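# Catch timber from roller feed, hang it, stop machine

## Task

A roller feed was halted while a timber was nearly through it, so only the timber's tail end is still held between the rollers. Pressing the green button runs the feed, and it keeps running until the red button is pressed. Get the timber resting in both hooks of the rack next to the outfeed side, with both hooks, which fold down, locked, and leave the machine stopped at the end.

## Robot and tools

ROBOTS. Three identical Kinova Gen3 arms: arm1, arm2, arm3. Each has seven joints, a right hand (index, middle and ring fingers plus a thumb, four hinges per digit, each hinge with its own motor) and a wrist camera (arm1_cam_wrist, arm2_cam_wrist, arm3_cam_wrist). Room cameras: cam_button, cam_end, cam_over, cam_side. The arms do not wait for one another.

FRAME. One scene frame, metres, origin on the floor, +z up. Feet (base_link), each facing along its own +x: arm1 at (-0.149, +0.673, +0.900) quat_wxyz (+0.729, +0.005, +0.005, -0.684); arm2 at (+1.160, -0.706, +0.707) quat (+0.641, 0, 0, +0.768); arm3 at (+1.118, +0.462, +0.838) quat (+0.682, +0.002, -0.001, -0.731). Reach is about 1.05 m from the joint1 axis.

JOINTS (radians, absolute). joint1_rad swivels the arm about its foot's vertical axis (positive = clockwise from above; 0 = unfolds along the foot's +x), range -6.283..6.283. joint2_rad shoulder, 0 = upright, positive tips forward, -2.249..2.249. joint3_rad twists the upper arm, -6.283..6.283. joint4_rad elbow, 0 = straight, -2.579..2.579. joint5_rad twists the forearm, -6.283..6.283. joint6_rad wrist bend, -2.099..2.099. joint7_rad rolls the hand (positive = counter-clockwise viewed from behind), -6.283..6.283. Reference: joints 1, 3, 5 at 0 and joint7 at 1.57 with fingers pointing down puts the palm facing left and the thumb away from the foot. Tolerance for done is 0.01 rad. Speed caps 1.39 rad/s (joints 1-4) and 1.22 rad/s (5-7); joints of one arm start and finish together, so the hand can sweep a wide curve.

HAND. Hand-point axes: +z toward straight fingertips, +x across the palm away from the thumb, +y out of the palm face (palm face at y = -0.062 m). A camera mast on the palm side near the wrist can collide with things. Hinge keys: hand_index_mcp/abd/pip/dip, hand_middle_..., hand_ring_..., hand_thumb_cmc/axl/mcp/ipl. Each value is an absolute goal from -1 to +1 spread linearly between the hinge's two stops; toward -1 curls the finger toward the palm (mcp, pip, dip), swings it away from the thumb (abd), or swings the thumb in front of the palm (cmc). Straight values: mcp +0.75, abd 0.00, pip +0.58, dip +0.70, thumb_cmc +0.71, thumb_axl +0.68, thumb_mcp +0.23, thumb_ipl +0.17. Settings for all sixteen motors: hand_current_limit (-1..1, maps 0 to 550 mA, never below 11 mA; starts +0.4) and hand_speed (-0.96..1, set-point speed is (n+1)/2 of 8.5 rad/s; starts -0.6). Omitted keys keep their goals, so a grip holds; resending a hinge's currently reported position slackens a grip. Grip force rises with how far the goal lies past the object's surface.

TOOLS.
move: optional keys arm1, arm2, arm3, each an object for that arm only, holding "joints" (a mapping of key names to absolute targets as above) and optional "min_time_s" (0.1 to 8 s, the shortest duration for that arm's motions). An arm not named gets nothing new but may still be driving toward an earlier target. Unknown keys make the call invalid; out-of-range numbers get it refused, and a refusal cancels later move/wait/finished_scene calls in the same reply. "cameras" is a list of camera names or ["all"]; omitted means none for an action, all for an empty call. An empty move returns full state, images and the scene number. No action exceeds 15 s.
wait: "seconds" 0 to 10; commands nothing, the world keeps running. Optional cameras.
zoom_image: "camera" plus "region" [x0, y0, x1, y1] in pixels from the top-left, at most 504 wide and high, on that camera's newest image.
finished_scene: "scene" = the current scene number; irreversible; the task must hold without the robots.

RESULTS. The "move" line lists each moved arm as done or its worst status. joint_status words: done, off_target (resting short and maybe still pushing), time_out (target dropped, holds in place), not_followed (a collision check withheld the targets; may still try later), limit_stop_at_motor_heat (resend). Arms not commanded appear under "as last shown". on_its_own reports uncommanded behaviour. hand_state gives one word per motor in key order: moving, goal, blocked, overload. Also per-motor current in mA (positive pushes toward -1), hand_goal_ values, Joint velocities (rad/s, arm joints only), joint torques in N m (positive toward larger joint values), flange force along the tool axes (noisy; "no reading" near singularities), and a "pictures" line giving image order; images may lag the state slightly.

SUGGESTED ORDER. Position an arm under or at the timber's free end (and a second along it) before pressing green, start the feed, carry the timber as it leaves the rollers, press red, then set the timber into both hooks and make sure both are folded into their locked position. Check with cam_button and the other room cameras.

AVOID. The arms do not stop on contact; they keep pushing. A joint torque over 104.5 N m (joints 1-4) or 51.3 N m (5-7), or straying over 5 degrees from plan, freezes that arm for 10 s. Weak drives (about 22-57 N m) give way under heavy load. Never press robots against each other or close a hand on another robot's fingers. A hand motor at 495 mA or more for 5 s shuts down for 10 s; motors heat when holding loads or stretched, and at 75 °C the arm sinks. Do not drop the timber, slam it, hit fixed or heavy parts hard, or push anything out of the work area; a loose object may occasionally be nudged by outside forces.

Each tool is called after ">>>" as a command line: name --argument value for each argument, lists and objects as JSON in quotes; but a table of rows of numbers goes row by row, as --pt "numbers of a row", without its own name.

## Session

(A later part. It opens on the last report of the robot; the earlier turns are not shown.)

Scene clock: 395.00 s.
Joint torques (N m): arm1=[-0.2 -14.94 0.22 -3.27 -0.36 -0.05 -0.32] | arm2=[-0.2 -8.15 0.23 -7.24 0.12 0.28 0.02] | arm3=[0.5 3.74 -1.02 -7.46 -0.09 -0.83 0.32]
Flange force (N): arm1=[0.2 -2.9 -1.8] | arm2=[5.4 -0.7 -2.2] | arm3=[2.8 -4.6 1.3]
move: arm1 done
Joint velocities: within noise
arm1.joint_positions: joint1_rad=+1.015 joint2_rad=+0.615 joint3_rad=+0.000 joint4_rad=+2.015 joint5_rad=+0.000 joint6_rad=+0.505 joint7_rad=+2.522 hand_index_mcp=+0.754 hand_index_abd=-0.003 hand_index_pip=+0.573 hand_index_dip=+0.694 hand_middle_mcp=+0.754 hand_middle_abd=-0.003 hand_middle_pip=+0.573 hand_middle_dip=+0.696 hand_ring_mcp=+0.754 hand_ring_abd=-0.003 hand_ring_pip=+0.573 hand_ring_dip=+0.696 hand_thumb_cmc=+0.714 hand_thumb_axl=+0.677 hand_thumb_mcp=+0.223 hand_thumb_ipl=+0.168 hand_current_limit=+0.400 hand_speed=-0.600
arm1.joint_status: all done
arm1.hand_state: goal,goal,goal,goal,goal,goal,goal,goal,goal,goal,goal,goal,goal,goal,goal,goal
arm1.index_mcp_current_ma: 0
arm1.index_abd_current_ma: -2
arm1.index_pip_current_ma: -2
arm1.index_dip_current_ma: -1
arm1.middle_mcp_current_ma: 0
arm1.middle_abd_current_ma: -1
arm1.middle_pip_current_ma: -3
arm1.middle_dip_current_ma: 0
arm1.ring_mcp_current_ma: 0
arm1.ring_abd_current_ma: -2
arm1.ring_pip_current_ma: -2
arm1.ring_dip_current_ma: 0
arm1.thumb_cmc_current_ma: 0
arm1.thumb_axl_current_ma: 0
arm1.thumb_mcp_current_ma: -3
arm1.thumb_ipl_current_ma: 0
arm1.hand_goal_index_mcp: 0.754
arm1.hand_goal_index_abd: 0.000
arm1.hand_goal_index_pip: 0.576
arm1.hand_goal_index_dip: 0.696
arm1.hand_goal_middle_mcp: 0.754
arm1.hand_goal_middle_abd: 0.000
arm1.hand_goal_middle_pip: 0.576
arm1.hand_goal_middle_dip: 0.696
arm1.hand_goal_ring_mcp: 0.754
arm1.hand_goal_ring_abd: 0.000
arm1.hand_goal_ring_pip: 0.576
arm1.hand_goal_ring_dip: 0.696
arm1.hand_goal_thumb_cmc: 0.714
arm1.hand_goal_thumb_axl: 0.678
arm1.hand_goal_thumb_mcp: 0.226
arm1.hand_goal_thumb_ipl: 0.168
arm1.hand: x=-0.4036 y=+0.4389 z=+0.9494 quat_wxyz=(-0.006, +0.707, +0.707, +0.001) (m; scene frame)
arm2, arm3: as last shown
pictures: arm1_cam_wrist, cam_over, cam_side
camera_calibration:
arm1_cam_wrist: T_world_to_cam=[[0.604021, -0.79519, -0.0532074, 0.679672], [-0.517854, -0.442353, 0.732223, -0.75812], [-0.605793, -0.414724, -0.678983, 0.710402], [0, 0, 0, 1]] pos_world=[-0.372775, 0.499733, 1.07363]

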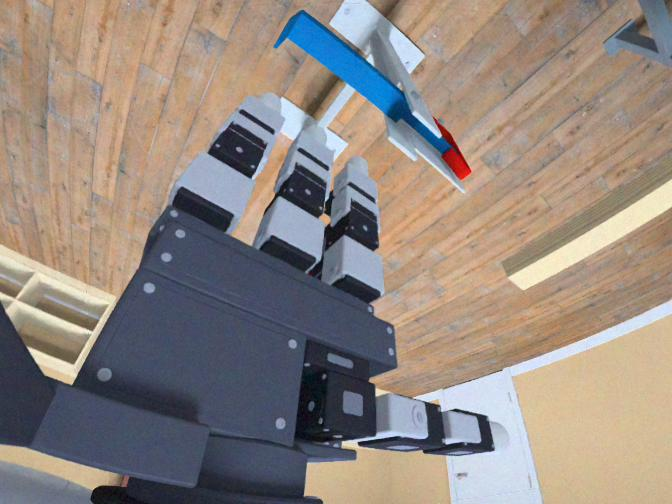

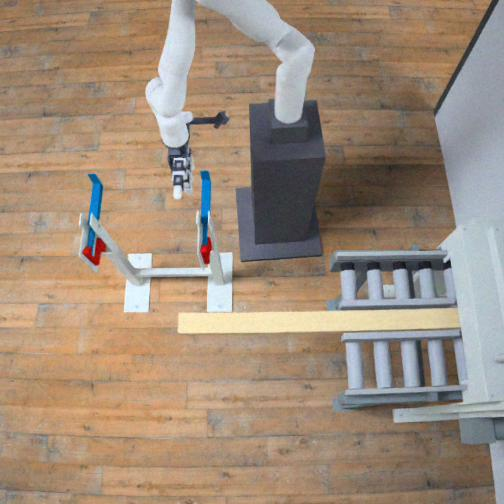

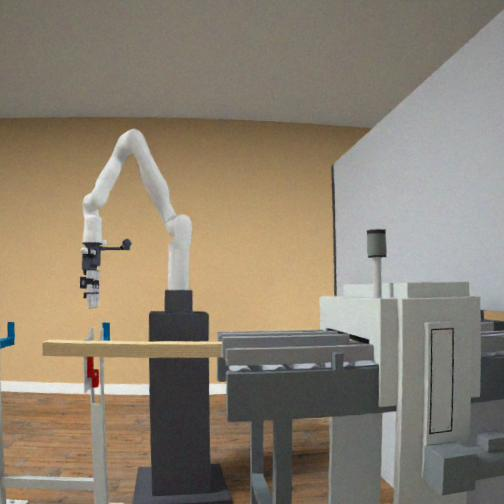

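>>> move --arm1 '{"joints":{"joint1_rad":-0.0605,"joint2_rad":0.9717,"joint4_rad":1.1384,"joint6_rad":1.0174,"joint7_rad":-0.1242},"min_time_s":5}' --cameras '["cam_over","arm1_cam_wrist"]'

>>> move --arm1 '{"joints":{"joint1_rad":-0.0605,"joint2_rad":1.1807,"joint4_rad":1.1405,"joint6_rad":0.8063,"joint7_rad":-0.1242},"min_time_s":3}' --cameras '["cam_over","cam_side","arm1_cam_wrist"]'

Scene clock: 407.97 s.
Joint torques (N m): arm1=[-0.24 -23.11 0.35 -6.46 -0.3 -0.17 -0.32] | arm2=[-0.19 -8.14 0.3 -7.27 0.14 0.2 0.03] | arm3=[0.63 3.7 -0.87 -7.5 -0.16 -0.82 0.34]
Flange force (N): arm1=[-0.6 3.6 -1.2] | arm2=[5.5 -0.6 -2.4] | arm3=[2.6 -4.4 1.5]
move: arm1 done
Joint velocities: within noise
arm1.joint_positions: joint1_rad=-0.061 joint2_rad=+0.972 joint3_rad=+0.000 joint4_rad=+1.138 joint5_rad=+0.000 joint6_rad=+1.017 joint7_rad=-0.124 hand_index_mcp=+0.754 hand_index_abd=-0.003 hand_index_pip=+0.573 hand_index_dip=+0.694 hand_middle_mcp=+0.754 hand_middle_abd=-0.002 hand_middle_pip=+0.573 hand_middle_dip=+0.696 hand_ring_mcp=+0.754 hand_ring_abd=-0.003 hand_ring_pip=+0.573 hand_ring_dip=+0.696 hand_thumb_cmc=+0.714 hand_thumb_axl=+0.677 hand_thumb_mcp=+0.223 hand_thumb_ipl=+0.168 hand_current_limit=+0.400 hand_speed=-0.600
arm1.joint_status: all done
arm1.hand_state: goal,goal,goal,goal,goal,goal,goal,goal,goal,goal,goal,goal,goal,goal,goal,goal
arm1.index_mcp_current_ma: 0
arm1.index_abd_current_ma: -2
arm1.index_pip_current_ma: -2
arm1.index_dip_current_ma: -1
arm1.middle_mcp_current_ma: 0
arm1.middle_abd_current_ma: -1
arm1.middle_pip_current_ma: -2
arm1.middle_dip_current_ma: 0
arm1.ring_mcp_current_ma: 0
arm1.ring_abd_current_ma: -2
arm1.ring_pip_current_ma: -2
arm1.ring_dip_current_ma: 0
arm1.thumb_cmc_current_ma: 0
arm1.thumb_axl_current_ma: 0
arm1.thumb_mcp_current_ma: -3
arm1.thumb_ipl_current_ma: 0
arm1.hand_goal_index_mcp: 0.754
arm1.hand_goal_index_abd: 0.000
arm1.hand_goal_index_pip: 0.576
arm1.hand_goal_index_dip: 0.696
arm1.hand_goal_middle_mcp: 0.754
arm1.hand_goal_middle_abd: 0.000
arm1.hand_goal_middle_pip: 0.576
arm1.hand_goal_middle_dip: 0.696
arm1.hand_goal_ring_mcp: 0.754
arm1.hand_goal_ring_abd: 0.000
arm1.hand_goal_ring_pip: 0.576
arm1.hand_goal_ring_dip: 0.696
arm1.hand_goal_thumb_cmc: 0.714
arm1.hand_goal_thumb_axl: 0.678
arm1.hand_goal_thumb_mcp: 0.226
arm1.hand_goal_thumb_ipl: 0.168
arm1.hand: x=-0.1198 y=-0.0321 z=+0.9501 quat_wxyz=(+0.000, +1.000, +0.000, +0.001) (m; scene frame)
arm2: as last shown
arm3.joint_positions: joint1_rad=+0.678 joint2_rad=-0.567 joint3_rad=-0.160 joint4_rad=+1.442 joint5_rad=-0.077 joint6_rad=+2.014 joint7_rad=+1.661 hand_index_mcp=+0.753 hand_index_abd=+0.000 hand_index_pip=+0.577 hand_index_dip=+0.696 hand_middle_mcp=+0.753 hand_middle_abd=+0.000 hand_middle_pip=+0.577 hand_middle_dip=+0.696 hand_ring_mcp=+0.753 hand_ring_abd=+0.000 hand_ring_pip=+0.577 hand_ring_dip=+0.696 hand_thumb_cmc=+0.714 hand_thumb_axl=+0.677 hand_thumb_mcp=+0.224 hand_thumb_ipl=+0.168 hand_current_limit=+0.400 hand_speed=-0.600
arm3.joint_status: not commanded
arm3.hand_state: goal,goal,goal,goal,goal,goal,goal,goal,goal,goal,goal,goal,goal,goal,goal,goal
arm3.index_mcp_current_ma: -1
arm3.index_abd_current_ma: 0
arm3.index_pip_current_ma: 0
arm3.index_dip_current_ma: 0
arm3.middle_mcp_current_ma: -1
arm3.middle_abd_current_ma: 0
arm3.middle_pip_current_ma: 0
arm3.middle_dip_current_ma: 0
arm3.ring_mcp_current_ma: -1
arm3.ring_abd_current_ma: 0
arm3.ring_pip_current_ma: 0
arm3.ring_dip_current_ma: 0
arm3.thumb_cmc_current_ma: 0
arm3.thumb_axl_current_ma: -1
arm3.thumb_mcp_current_ma: -3
arm3.thumb_ipl_current_ma: 0
arm3.hand_goal_index_mcp: 0.754
arm3.hand_goal_index_abd: 0.000
arm3.hand_goal_index_pip: 0.576
arm3.hand_goal_index_dip: 0.696
arm3.hand_goal_middle_mcp: 0.754
arm3.hand_goal_middle_abd: 0.000
arm3.hand_goal_middle_pip: 0.576
arm3.hand_goal_middle_dip: 0.696
arm3.hand_goal_ring_mcp: 0.754
arm3.hand_goal_ring_abd: 0.000
arm3.hand_goal_ring_pip: 0.576
arm3.hand_goal_ring_dip: 0.696
arm3.hand_goal_thumb_cmc: 0.714
arm3.hand_goal_thumb_axl: 0.678
arm3.hand_goal_thumb_mcp: 0.226
arm3.hand_goal_thumb_ipl: 0.168
arm3.hand: x=+1.1449 y=+0.3188 z=+1.3872 quat_wxyz=(+0.043, +0.846, +0.519, -0.113) (m; scene frame)
pictures: arm1_cam_wrist, cam_over
camera_calibration:
arm1_cam_wrist: T_world_to_cam=[[-0.795569, -0.604393, -0.0421817, -0.0381737], [-0.435768, 0.522455, 0.732903, -0.779818], [-0.420924, 0.601456, -0.679024, 0.742291], [0, 0, 0, 1]] pos_world=[-0.0577416, -0.0621077, 1.07395]

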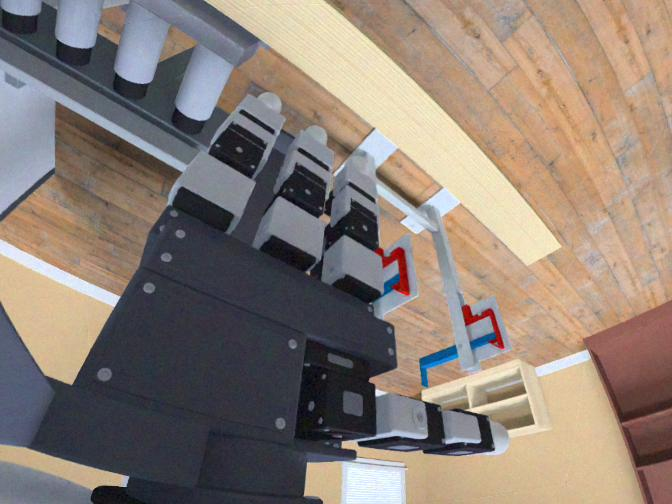

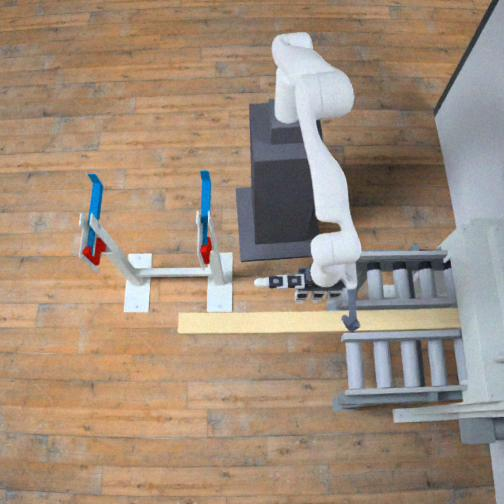

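Scene clock: 411.27 s.
Joint torques (N m): arm1=[-0.34 -23.87 0.34 -5.39 -0.32 -0.1 -0.32] | arm2=[-0.21 -8.18 0.38 -7.32 0.15 0.29 0.05] | arm3=[0.58 3.64 -0.88 -7.41 -0.1 -0.83 0.34]
Flange force (N): arm1=[-0.8 3.5 -0.5] | arm2=[5.6 -0.5 -1.9] | arm3=[2.4 -4.3 1.0]
move: arm1 done
Joint velocities: within noise
arm1.joint_positions: joint1_rad=-0.060 joint2_rad=+1.181 joint3_rad=+0.000 joint4_rad=+1.141 joint5_rad=+0.000 joint6_rad=+0.806 joint7_rad=-0.124 hand_index_mcp=+0.754 hand_index_abd=-0.003 hand_index_pip=+0.573 hand_index_dip=+0.694 hand_middle_mcp=+0.754 hand_middle_abd=-0.002 hand_middle_pip=+0.573 hand_middle_dip=+0.696 hand_ring_mcp=+0.754 hand_ring_abd=-0.003 hand_ring_pip=+0.573 hand_ring_dip=+0.696 hand_thumb_cmc=+0.714 hand_thumb_axl=+0.677 hand_thumb_mcp=+0.223 hand_thumb_ipl=+0.168 hand_current_limit=+0.400 hand_speed=-0.600
arm1.joint_status: all done
arm1.hand_state: goal,goal,goal,goal,goal,goal,goal,goal,goal,goal,goal,goal,goal,goal,goal,goal
arm1.index_mcp_current_ma: 0
arm1.index_abd_current_ma: -2
arm1.index_pip_current_ma: -2
arm1.index_dip_current_ma: -1
arm1.middle_mcp_current_ma: 0
arm1.middle_abd_current_ma: -1
arm1.middle_pip_current_ma: -2
arm1.middle_dip_current_ma: 0
arm1.ring_mcp_current_ma: 0
arm1.ring_abd_current_ma: -2
arm1.ring_pip_current_ma: -2
arm1.ring_dip_current_ma: 0
arm1.thumb_cmc_current_ma: 0
arm1.thumb_axl_current_ma: 0
arm1.thumb_mcp_current_ma: -3
arm1.thumb_ipl_current_ma: 0
arm1.hand_goal_index_mcp: 0.754
arm1.hand_goal_index_abd: 0.000
arm1.hand_goal_index_pip: 0.576
arm1.hand_goal_index_dip: 0.696
arm1.hand_goal_middle_mcp: 0.754
arm1.hand_goal_middle_abd: 0.000
arm1.hand_goal_middle_pip: 0.576
arm1.hand_goal_middle_dip: 0.696
arm1.hand_goal_ring_mcp: 0.754
arm1.hand_goal_ring_abd: 0.000
arm1.hand_goal_ring_pip: 0.576
arm1.hand_goal_ring_dip: 0.696
arm1.hand_goal_thumb_cmc: 0.714
arm1.hand_goal_thumb_axl: 0.678
arm1.hand_goal_thumb_mcp: 0.226
arm1.hand_goal_thumb_ipl: 0.168
arm1.hand: x=-0.1198 y=-0.0321 z=+0.8199 quat_wxyz=(+0.000, +1.000, +0.000, +0.000) (m; scene frame)
arm2.joint_positions: joint1_rad=-0.513 joint2_rad=+0.166 joint3_rad=+0.000 joint4_rad=+1.958 joint5_rad=+0.000 joint6_rad=+1.018 joint7_rad=+1.401 hand_index_mcp=+0.753 hand_index_abd=+0.000 hand_index_pip=+0.577 hand_index_dip=+0.696 hand_middle_mcp=+0.753 hand_middle_abd=+0.000 hand_middle_pip=-0.893 hand_middle_dip=-0.697 hand_ring_mcp=+0.753 hand_ring_abd=+0.000 hand_ring_pip=-0.894 hand_ring_dip=-0.697 hand_thumb_cmc=+0.714 hand_thumb_axl=+0.677 hand_thumb_mcp=+0.223 hand_thumb_ipl=+0.168 hand_current_limit=+0.400 hand_speed=-0.600
arm2.joint_status: not commanded
arm2.hand_state: goal,goal,goal,goal,goal,goal,goal,goal,goal,goal,goal,goal,goal,goal,goal,goal
arm2.index_mcp_current_ma: 0
arm2.index_abd_current_ma: 0
arm2.index_pip_current_ma: 0
arm2.index_dip_current_ma: 0
arm2.middle_mcp_current_ma: 0
arm2.middle_abd_current_ma: 0
arm2.middle_pip_current_ma: 1
arm2.middle_dip_current_ma: 0
arm2.ring_mcp_current_ma: 0
arm2.ring_abd_current_ma: 0
arm2.ring_pip_current_ma: 1
arm2.ring_dip_current_ma: 0
arm2.thumb_cmc_current_ma: 0
arm2.thumb_axl_current_ma: 0
arm2.thumb_mcp_current_ma: 0
arm2.thumb_ipl_current_ma: 0
arm2.hand_goal_index_mcp: 0.754
arm2.hand_goal_index_abd: 0.000
arm2.hand_goal_index_pip: 0.576
arm2.hand_goal_index_dip: 0.696
arm2.hand_goal_middle_mcp: 0.754
arm2.hand_goal_middle_abd: 0.000
arm2.hand_goal_middle_pip: -0.900
arm2.hand_goal_middle_dip: -0.700
arm2.hand_goal_ring_mcp: 0.754
arm2.hand_goal_ring_abd: 0.000
arm2.hand_goal_ring_pip: -0.900
arm2.hand_goal_ring_dip: -0.700
arm2.hand_goal_thumb_cmc: 0.714
arm2.hand_goal_thumb_axl: 0.678
arm2.hand_goal_thumb_mcp: 0.226
arm2.hand_goal_thumb_ipl: 0.168
arm2.hand: x=+0.8787 y=-0.4531 z=+0.9400 quat_wxyz=(+0.000, -0.866, +0.500, +0.000) (m; scene frame)
arm3: as last shown
pictures: arm1_cam_wrist, cam_over, cam_side
camera_calibration:
arm1_cam_wrist: T_world_to_cam=[[-0.795608, -0.604353, -0.0420107, -0.0438307], [-0.435589, 0.522483, 0.73299, -0.68439], [-0.421035, 0.601472, -0.678941, 0.653731], [0, 0, 0, 1]] pos_world=[-0.0577411, -0.0621076, 0.943654]

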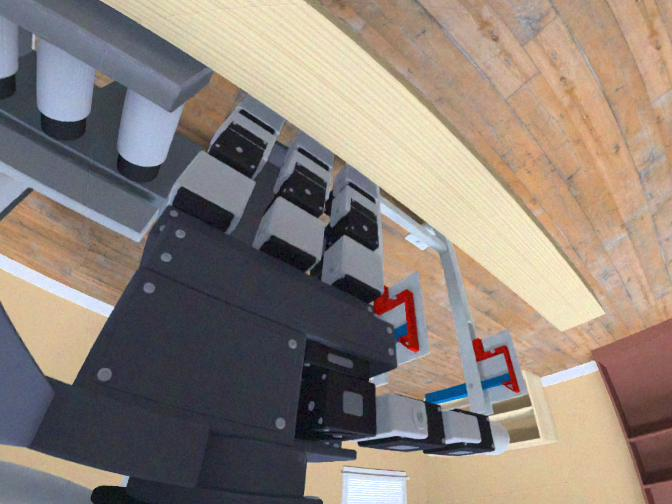

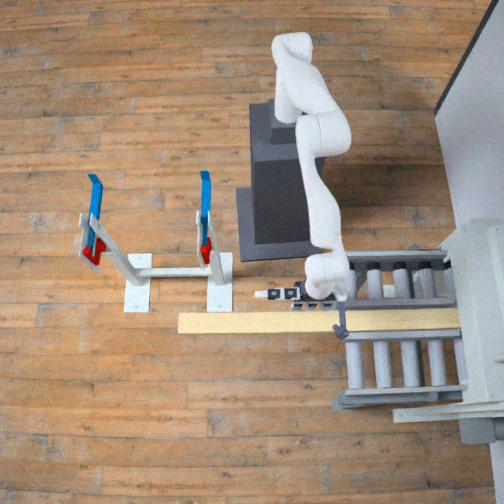

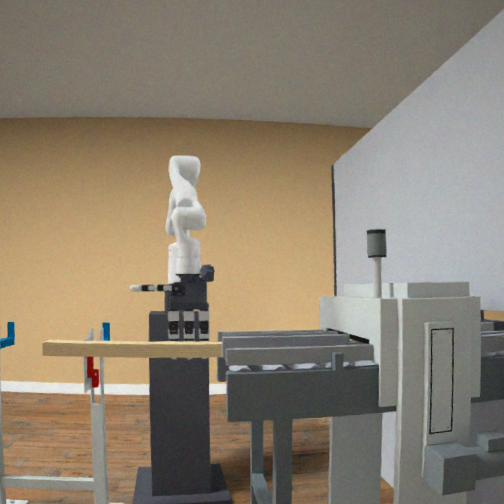

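>>> move --arm1 '{"joints":{"joint1_rad":-0.0605,"joint2_rad":1.3550,"joint4_rad":1.0581,"joint6_rad":0.7144,"joint7_rad":-0.1242},"min_time_s":3}'

>>> move --arm1 '{"joints":{"joint1_rad":-0.0571,"joint2_rad":1.3841,"joint4_rad":0.9724,"joint6_rad":0.7710,"joint7_rad":-0.1208},"min_time_s":2}' --cameras '["cam_over","cam_end","arm1_cam_wrist"]'

Scene clock: 424.60 s.
Joint torques (N m): arm1=[-0.35 -24.26 0.38 -4.85 -0.32 -0.14 -0.32] | arm2=[-0.3 -8.15 0.37 -7.22 0.08 0.25 0.07] | arm3=[0.5 3.71 -0.86 -7.46 -0.19 -0.85 0.28]
Flange force (N): arm1=[-0.8 3.6 -0.1] | arm2=[5.3 -0.6 -2.3] | arm3=[2.6 -4.4 1.3]
move: arm1 done
Joint velocities: within noise
arm1.joint_positions: joint1_rad=-0.060 joint2_rad=+1.355 joint3_rad=+0.000 joint4_rad=+1.058 joint5_rad=+0.000 joint6_rad=+0.714 joint7_rad=-0.124 hand_index_mcp=+0.754 hand_index_abd=-0.003 hand_index_pip=+0.573 hand_index_dip=+0.694 hand_middle_mcp=+0.754 hand_middle_abd=-0.002 hand_middle_pip=+0.573 hand_middle_dip=+0.696 hand_ring_mcp=+0.754 hand_ring_abd=-0.003 hand_ring_pip=+0.573 hand_ring_dip=+0.696 hand_thumb_cmc=+0.714 hand_thumb_axl=+0.677 hand_thumb_mcp=+0.223 hand_thumb_ipl=+0.168 hand_current_limit=+0.400 hand_speed=-0.600
arm1.joint_status: all done
arm1.hand_state: goal,goal,goal,goal,goal,goal,goal,goal,goal,goal,goal,goal,goal,goal,goal,goal
arm1.index_mcp_current_ma: 0
arm1.index_abd_current_ma: -2
arm1.index_pip_current_ma: -2
arm1.index_dip_current_ma: -1
arm1.middle_mcp_current_ma: 0
arm1.middle_abd_current_ma: -1
arm1.middle_pip_current_ma: -2
arm1.middle_dip_current_ma: 0
arm1.ring_mcp_current_ma: 0
arm1.ring_abd_current_ma: -2
arm1.ring_pip_current_ma: -2
arm1.ring_dip_current_ma: 0
arm1.thumb_cmc_current_ma: 0
arm1.thumb_axl_current_ma: 0
arm1.thumb_mcp_current_ma: -3
arm1.thumb_ipl_current_ma: 0
arm1.hand_goal_index_mcp: 0.754
arm1.hand_goal_index_abd: 0.000
arm1.hand_goal_index_pip: 0.576
arm1.hand_goal_index_dip: 0.696
arm1.hand_goal_middle_mcp: 0.754
arm1.hand_goal_middle_abd: 0.000
arm1.hand_goal_middle_pip: 0.576
arm1.hand_goal_middle_dip: 0.696
arm1.hand_goal_ring_mcp: 0.754
arm1.hand_goal_ring_abd: 0.000
arm1.hand_goal_ring_pip: 0.576
arm1.hand_goal_ring_dip: 0.696
arm1.hand_goal_thumb_cmc: 0.714
arm1.hand_goal_thumb_axl: 0.678
arm1.hand_goal_thumb_mcp: 0.226
arm1.hand_goal_thumb_ipl: 0.168
arm1.hand: x=-0.1197 y=-0.0320 z=+0.7298 quat_wxyz=(+0.000, +1.000, +0.000, +0.000) (m; scene frame)
arm2, arm3: as last shown
pictures: none

Scene clock: 426.90 s.
Joint torques (N m): arm1=[0.84 -31.07 1 -12.5 -0.65 -4.18 -1.06] | arm2=[-0.24 -8.18 0.36 -7.35 0.08 0.27 0.06] | arm3=[0.5 3.71 -0.95 -7.45 -0.22 -0.75 0.29]
Flange force (N): arm1=[-1.3 -10.5 0.2] | arm2=[5.7 -0.5 -1.9] | arm3=[2.6 -4.7 1.5]
move: arm1 done
Joint velocities: within noise
arm1.joint_positions: joint1_rad=-0.057 joint2_rad=+1.384 joint3_rad=+0.000 joint4_rad=+0.972 joint5_rad=+0.000 joint6_rad=+0.771 joint7_rad=-0.121 hand_index_mcp=+0.754 hand_index_abd=-0.003 hand_index_pip=+0.573 hand_index_dip=+0.694 hand_middle_mcp=+0.754 hand_middle_abd=-0.002 hand_middle_pip=+0.573 hand_middle_dip=+0.696 hand_ring_mcp=+0.754 hand_ring_abd=-0.003 hand_ring_pip=+0.573 hand_ring_dip=+0.696 hand_thumb_cmc=+0.714 hand_thumb_axl=+0.677 hand_thumb_mcp=+0.223 hand_thumb_ipl=+0.168 hand_current_limit=+0.400 hand_speed=-0.600
arm1.joint_status: all done
arm1.hand_state: goal,goal,goal,goal,goal,goal,goal,goal,goal,goal,goal,goal,goal,goal,goal,goal
arm1.index_mcp_current_ma: 0
arm1.index_abd_current_ma: -2
arm1.index_pip_current_ma: -2
arm1.index_dip_current_ma: -1
arm1.middle_mcp_current_ma: 0
arm1.middle_abd_current_ma: -1
arm1.middle_pip_current_ma: -2
arm1.middle_dip_current_ma: 0
arm1.ring_mcp_current_ma: 0
arm1.ring_abd_current_ma: -2
arm1.ring_pip_current_ma: -2
arm1.ring_dip_current_ma: 0
arm1.thumb_cmc_current_ma: 0
arm1.thumb_axl_current_ma: 0
arm1.thumb_mcp_current_ma: -3
arm1.thumb_ipl_current_ma: 0
arm1.hand_goal_index_mcp: 0.754
arm1.hand_goal_index_abd: 0.000
arm1.hand_goal_index_pip: 0.576
arm1.hand_goal_index_dip: 0.696
arm1.hand_goal_middle_mcp: 0.754
arm1.hand_goal_middle_abd: 0.000
arm1.hand_goal_middle_pip: 0.576
arm1.hand_goal_middle_dip: 0.696
arm1.hand_goal_ring_mcp: 0.754
arm1.hand_goal_ring_abd: 0.000
arm1.hand_goal_ring_pip: 0.576
arm1.hand_goal_ring_dip: 0.696
arm1.hand_goal_thumb_cmc: 0.714
arm1.hand_goal_thumb_axl: 0.678
arm1.hand_goal_thumb_mcp: 0.226
arm1.hand_goal_thumb_ipl: 0.168
arm1.hand: x=-0.1199 y=-0.0474 z=+0.7298 quat_wxyz=(+0.000, +1.000, +0.000, +0.000) (m; scene frame)
arm2, arm3: as last shown
pictures: arm1_cam_wrist, cam_end, cam_over
camera_calibration:
arm1_cam_wrist: T_world_to_cam=[[-0.795632, -0.604324, -0.0419698, -0.0570556], [-0.435544, 0.522517, 0.732992, -0.610438], [-0.421035, 0.601472, -0.678941, 0.601676], [0, 0, 0, 1]] pos_world=[-0.0579411, -0.0774075, 0.853554]

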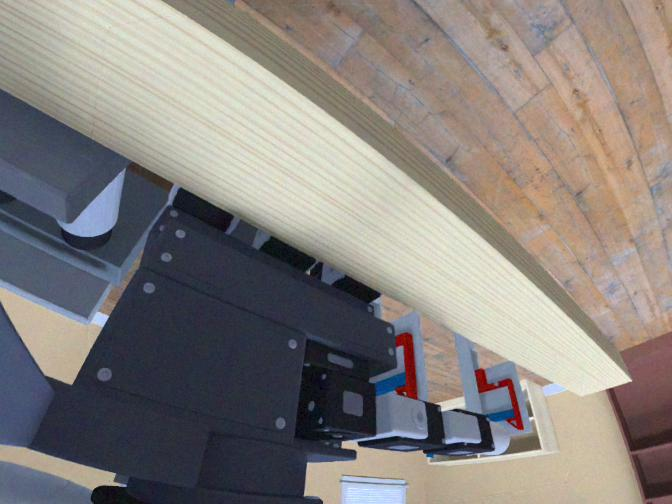

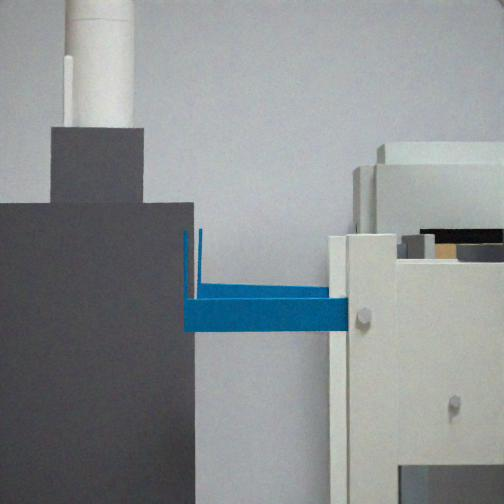

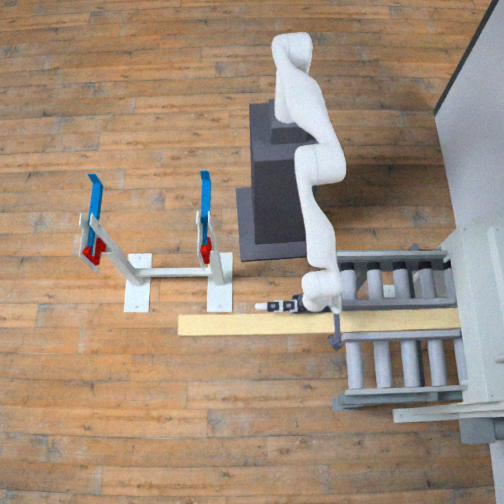

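>>> zoom_image --camera "arm1_cam_wrist" --region '[360, 300, 560, 450]'

Scaled by 2.520 from the camera's 672x504 image, which has a finer 960x720 frame.

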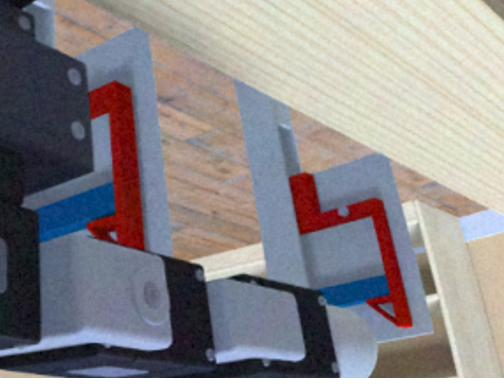

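>>> move --arm1 '{"joints":{"joint1_rad":-0.058,"joint2_rad":1.3743,"joint4_rad":1.0008,"joint6_rad":0.7524,"joint7_rad":-0.1217},"min_time_s":1.5}' --cameras '["cam_over","arm1_cam_wrist"]'

Scene clock: 453.53 s.
Joint torques (N m): arm1=[-0.31 -24.56 0.34 -5.1 -0.3 -0.15 -0.3] | arm2=[-0.26 -8.15 0.25 -7.19 0.03 0.23 0.07] | arm3=[0.62 3.65 -0.94 -7.43 -0.15 -0.8 0.38]
Flange force (N): arm1=[-0.7 3.8 -0.1] | arm2=[5.3 -0.6 -2.4] | arm3=[2.5 -4.5 1.2]
move: arm1 done
Joint velocities: within noise
arm1.joint_positions: joint1_rad=-0.058 joint2_rad=+1.374 joint3_rad=+0.000 joint4_rad=+1.001 joint5_rad=+0.000 joint6_rad=+0.752 joint7_rad=-0.122 hand_index_mcp=+0.754 hand_index_abd=-0.003 hand_index_pip=+0.573 hand_index_dip=+0.694 hand_middle_mcp=+0.754 hand_middle_abd=-0.002 hand_middle_pip=+0.573 hand_middle_dip=+0.696 hand_ring_mcp=+0.755 hand_ring_abd=-0.003 hand_ring_pip=+0.573 hand_ring_dip=+0.696 hand_thumb_cmc=+0.714 hand_thumb_axl=+0.677 hand_thumb_mcp=+0.223 hand_thumb_ipl=+0.168 hand_current_limit=+0.400 hand_speed=-0.600
arm1.joint_status: all done
arm1.hand_state: goal,goal,goal,goal,goal,goal,goal,goal,goal,goal,goal,goal,goal,goal,goal,goal
arm1.index_mcp_current_ma: 0
arm1.index_abd_current_ma: -2
arm1.index_pip_current_ma: -2
arm1.index_dip_current_ma: -1
arm1.middle_mcp_current_ma: 0
arm1.middle_abd_current_ma: -1
arm1.middle_pip_current_ma: -2
arm1.middle_dip_current_ma: 0
arm1.ring_mcp_current_ma: 0
arm1.ring_abd_current_ma: -2
arm1.ring_pip_current_ma: -2
arm1.ring_dip_current_ma: 0
arm1.thumb_cmc_current_ma: 0
arm1.thumb_axl_current_ma: 0
arm1.thumb_mcp_current_ma: -3
arm1.thumb_ipl_current_ma: 0
arm1.hand_goal_index_mcp: 0.754
arm1.hand_goal_index_abd: 0.000
arm1.hand_goal_index_pip: 0.576
arm1.hand_goal_index_dip: 0.696
arm1.hand_goal_middle_mcp: 0.754
arm1.hand_goal_middle_abd: 0.000
arm1.hand_goal_middle_pip: 0.576
arm1.hand_goal_middle_dip: 0.696
arm1.hand_goal_ring_mcp: 0.754
arm1.hand_goal_ring_abd: 0.000
arm1.hand_goal_ring_pip: 0.576
arm1.hand_goal_ring_dip: 0.696
arm1.hand_goal_thumb_cmc: 0.714
arm1.hand_goal_thumb_axl: 0.678
arm1.hand_goal_thumb_mcp: 0.226
arm1.hand_goal_thumb_ipl: 0.168
arm1.hand: x=-0.1200 y=-0.0425 z=+0.7298 quat_wxyz=(+0.000, +1.000, +0.000, +0.000) (m; scene frame)
arm2, arm3: as last shown
pictures: arm1_cam_wrist, cam_over
camera_calibration:
arm1_cam_wrist: T_world_to_cam=[[-0.795606, -0.604356, -0.0420144, -0.0539968], [-0.435593, 0.52248, 0.73299, -0.613053], [-0.421035, 0.601472, -0.678941, 0.598669], [0, 0, 0, 1]] pos_world=[-0.0579411, -0.0724076, 0.853554]

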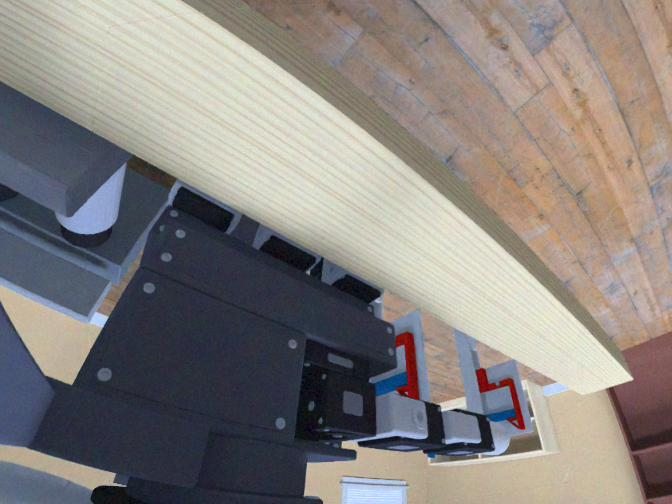

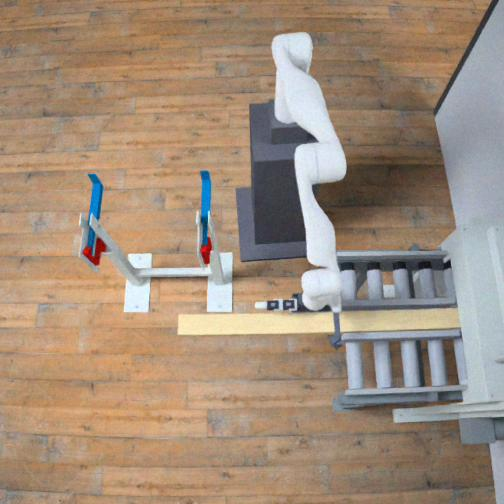

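>>> move --arm1 '{"joints":{"hand_index_mcp":0.74,"hand_middle_mcp":0.74,"hand_ring_mcp":0.74,"hand_index_pip":-0.75,"hand_middle_pip":-0.75,"hand_ring_pip":-0.75,"hand_thumb_cmc":-0.57,"hand_current_limit":0.75}}' --cameras '["cam_side","arm1_cam_wrist"]'

Scene clock: 460.47 s.
Joint torques (N m): arm1=[-0.32 -24.7 0.38 -5.15 -0.32 -0.23 -0.32] | arm2=[-0.25 -8.14 0.26 -7.21 0.11 0.19 0.16] | arm3=[0.54 3.62 -0.93 -7.46 -0.13 -0.8 0.34]
Flange force (N): arm1=[-0.8 4.0 0.1] | arm2=[5.4 -0.3 -2.5] | arm3=[2.4 -4.4 1.3]
move: arm1 done
Joint velocities: within noise
arm1.joint_positions: joint1_rad=-0.058 joint2_rad=+1.374 joint3_rad=+0.000 joint4_rad=+1.001 joint5_rad=+0.000 joint6_rad=+0.752 joint7_rad=-0.122 hand_index_mcp=+0.742 hand_index_abd=-0.003 hand_index_pip=-0.743 hand_index_dip=+0.694 hand_middle_mcp=+0.742 hand_middle_abd=-0.002 hand_middle_pip=-0.741 hand_middle_dip=+0.696 hand_ring_mcp=+0.742 hand_ring_abd=-0.003 hand_ring_pip=-0.743 hand_ring_dip=+0.696 hand_thumb_cmc=-0.568 hand_thumb_axl=+0.677 hand_thumb_mcp=+0.223 hand_thumb_ipl=+0.168 hand_current_limit=+0.750 hand_speed=-0.600
arm1.joint_status: all done
arm1.hand_state: goal,goal,goal,goal,goal,goal,goal,goal,goal,goal,goal,goal,goal,goal,goal,goal
arm1.index_mcp_current_ma: 1
arm1.index_abd_current_ma: -2
arm1.index_pip_current_ma: 8
arm1.index_dip_current_ma: -1
arm1.middle_mcp_current_ma: 1
arm1.middle_abd_current_ma: -1
arm1.middle_pip_current_ma: 10
arm1.middle_dip_current_ma: 0
arm1.ring_mcp_current_ma: 1
arm1.ring_abd_current_ma: -2
arm1.ring_pip_current_ma: 8
arm1.ring_dip_current_ma: 0
arm1.thumb_cmc_current_ma: 2
arm1.thumb_axl_current_ma: 0
arm1.thumb_mcp_current_ma: -3
arm1.thumb_ipl_current_ma: 0
arm1.hand_goal_index_mcp: 0.740
arm1.hand_goal_index_abd: 0.000
arm1.hand_goal_index_pip: -0.750
arm1.hand_goal_index_dip: 0.696
arm1.hand_goal_middle_mcp: 0.740
arm1.hand_goal_middle_abd: 0.000
arm1.hand_goal_middle_pip: -0.750
arm1.hand_goal_middle_dip: 0.696
arm1.hand_goal_ring_mcp: 0.740
arm1.hand_goal_ring_abd: 0.000
arm1.hand_goal_ring_pip: -0.750
arm1.hand_goal_ring_dip: 0.696
arm1.hand_goal_thumb_cmc: -0.570
arm1.hand_goal_thumb_axl: 0.678
arm1.hand_goal_thumb_mcp: 0.226
arm1.hand_goal_thumb_ipl: 0.168
arm1.hand: x=-0.1200 y=-0.0424 z=+0.7298 quat_wxyz=(+0.000, +1.000, +0.000, +0.000) (m; scene frame)
arm2, arm3: as last shown
pictures: arm1_cam_wrist, cam_side
camera_calibration:
arm1_cam_wrist: T_world_to_cam=[[-0.795608, -0.604353, -0.0420107, -0.0539998], [-0.435589, 0.522483, 0.73299, -0.613053], [-0.421035, 0.601472, -0.678941, 0.598669], [0, 0, 0, 1]] pos_world=[-0.0579411, -0.0724076, 0.853554]

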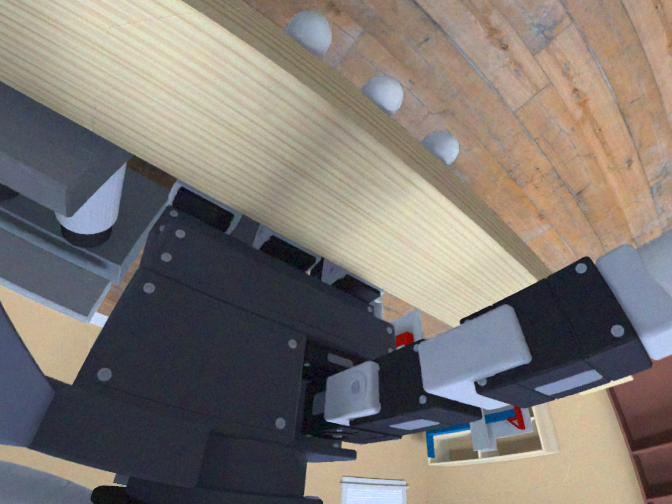

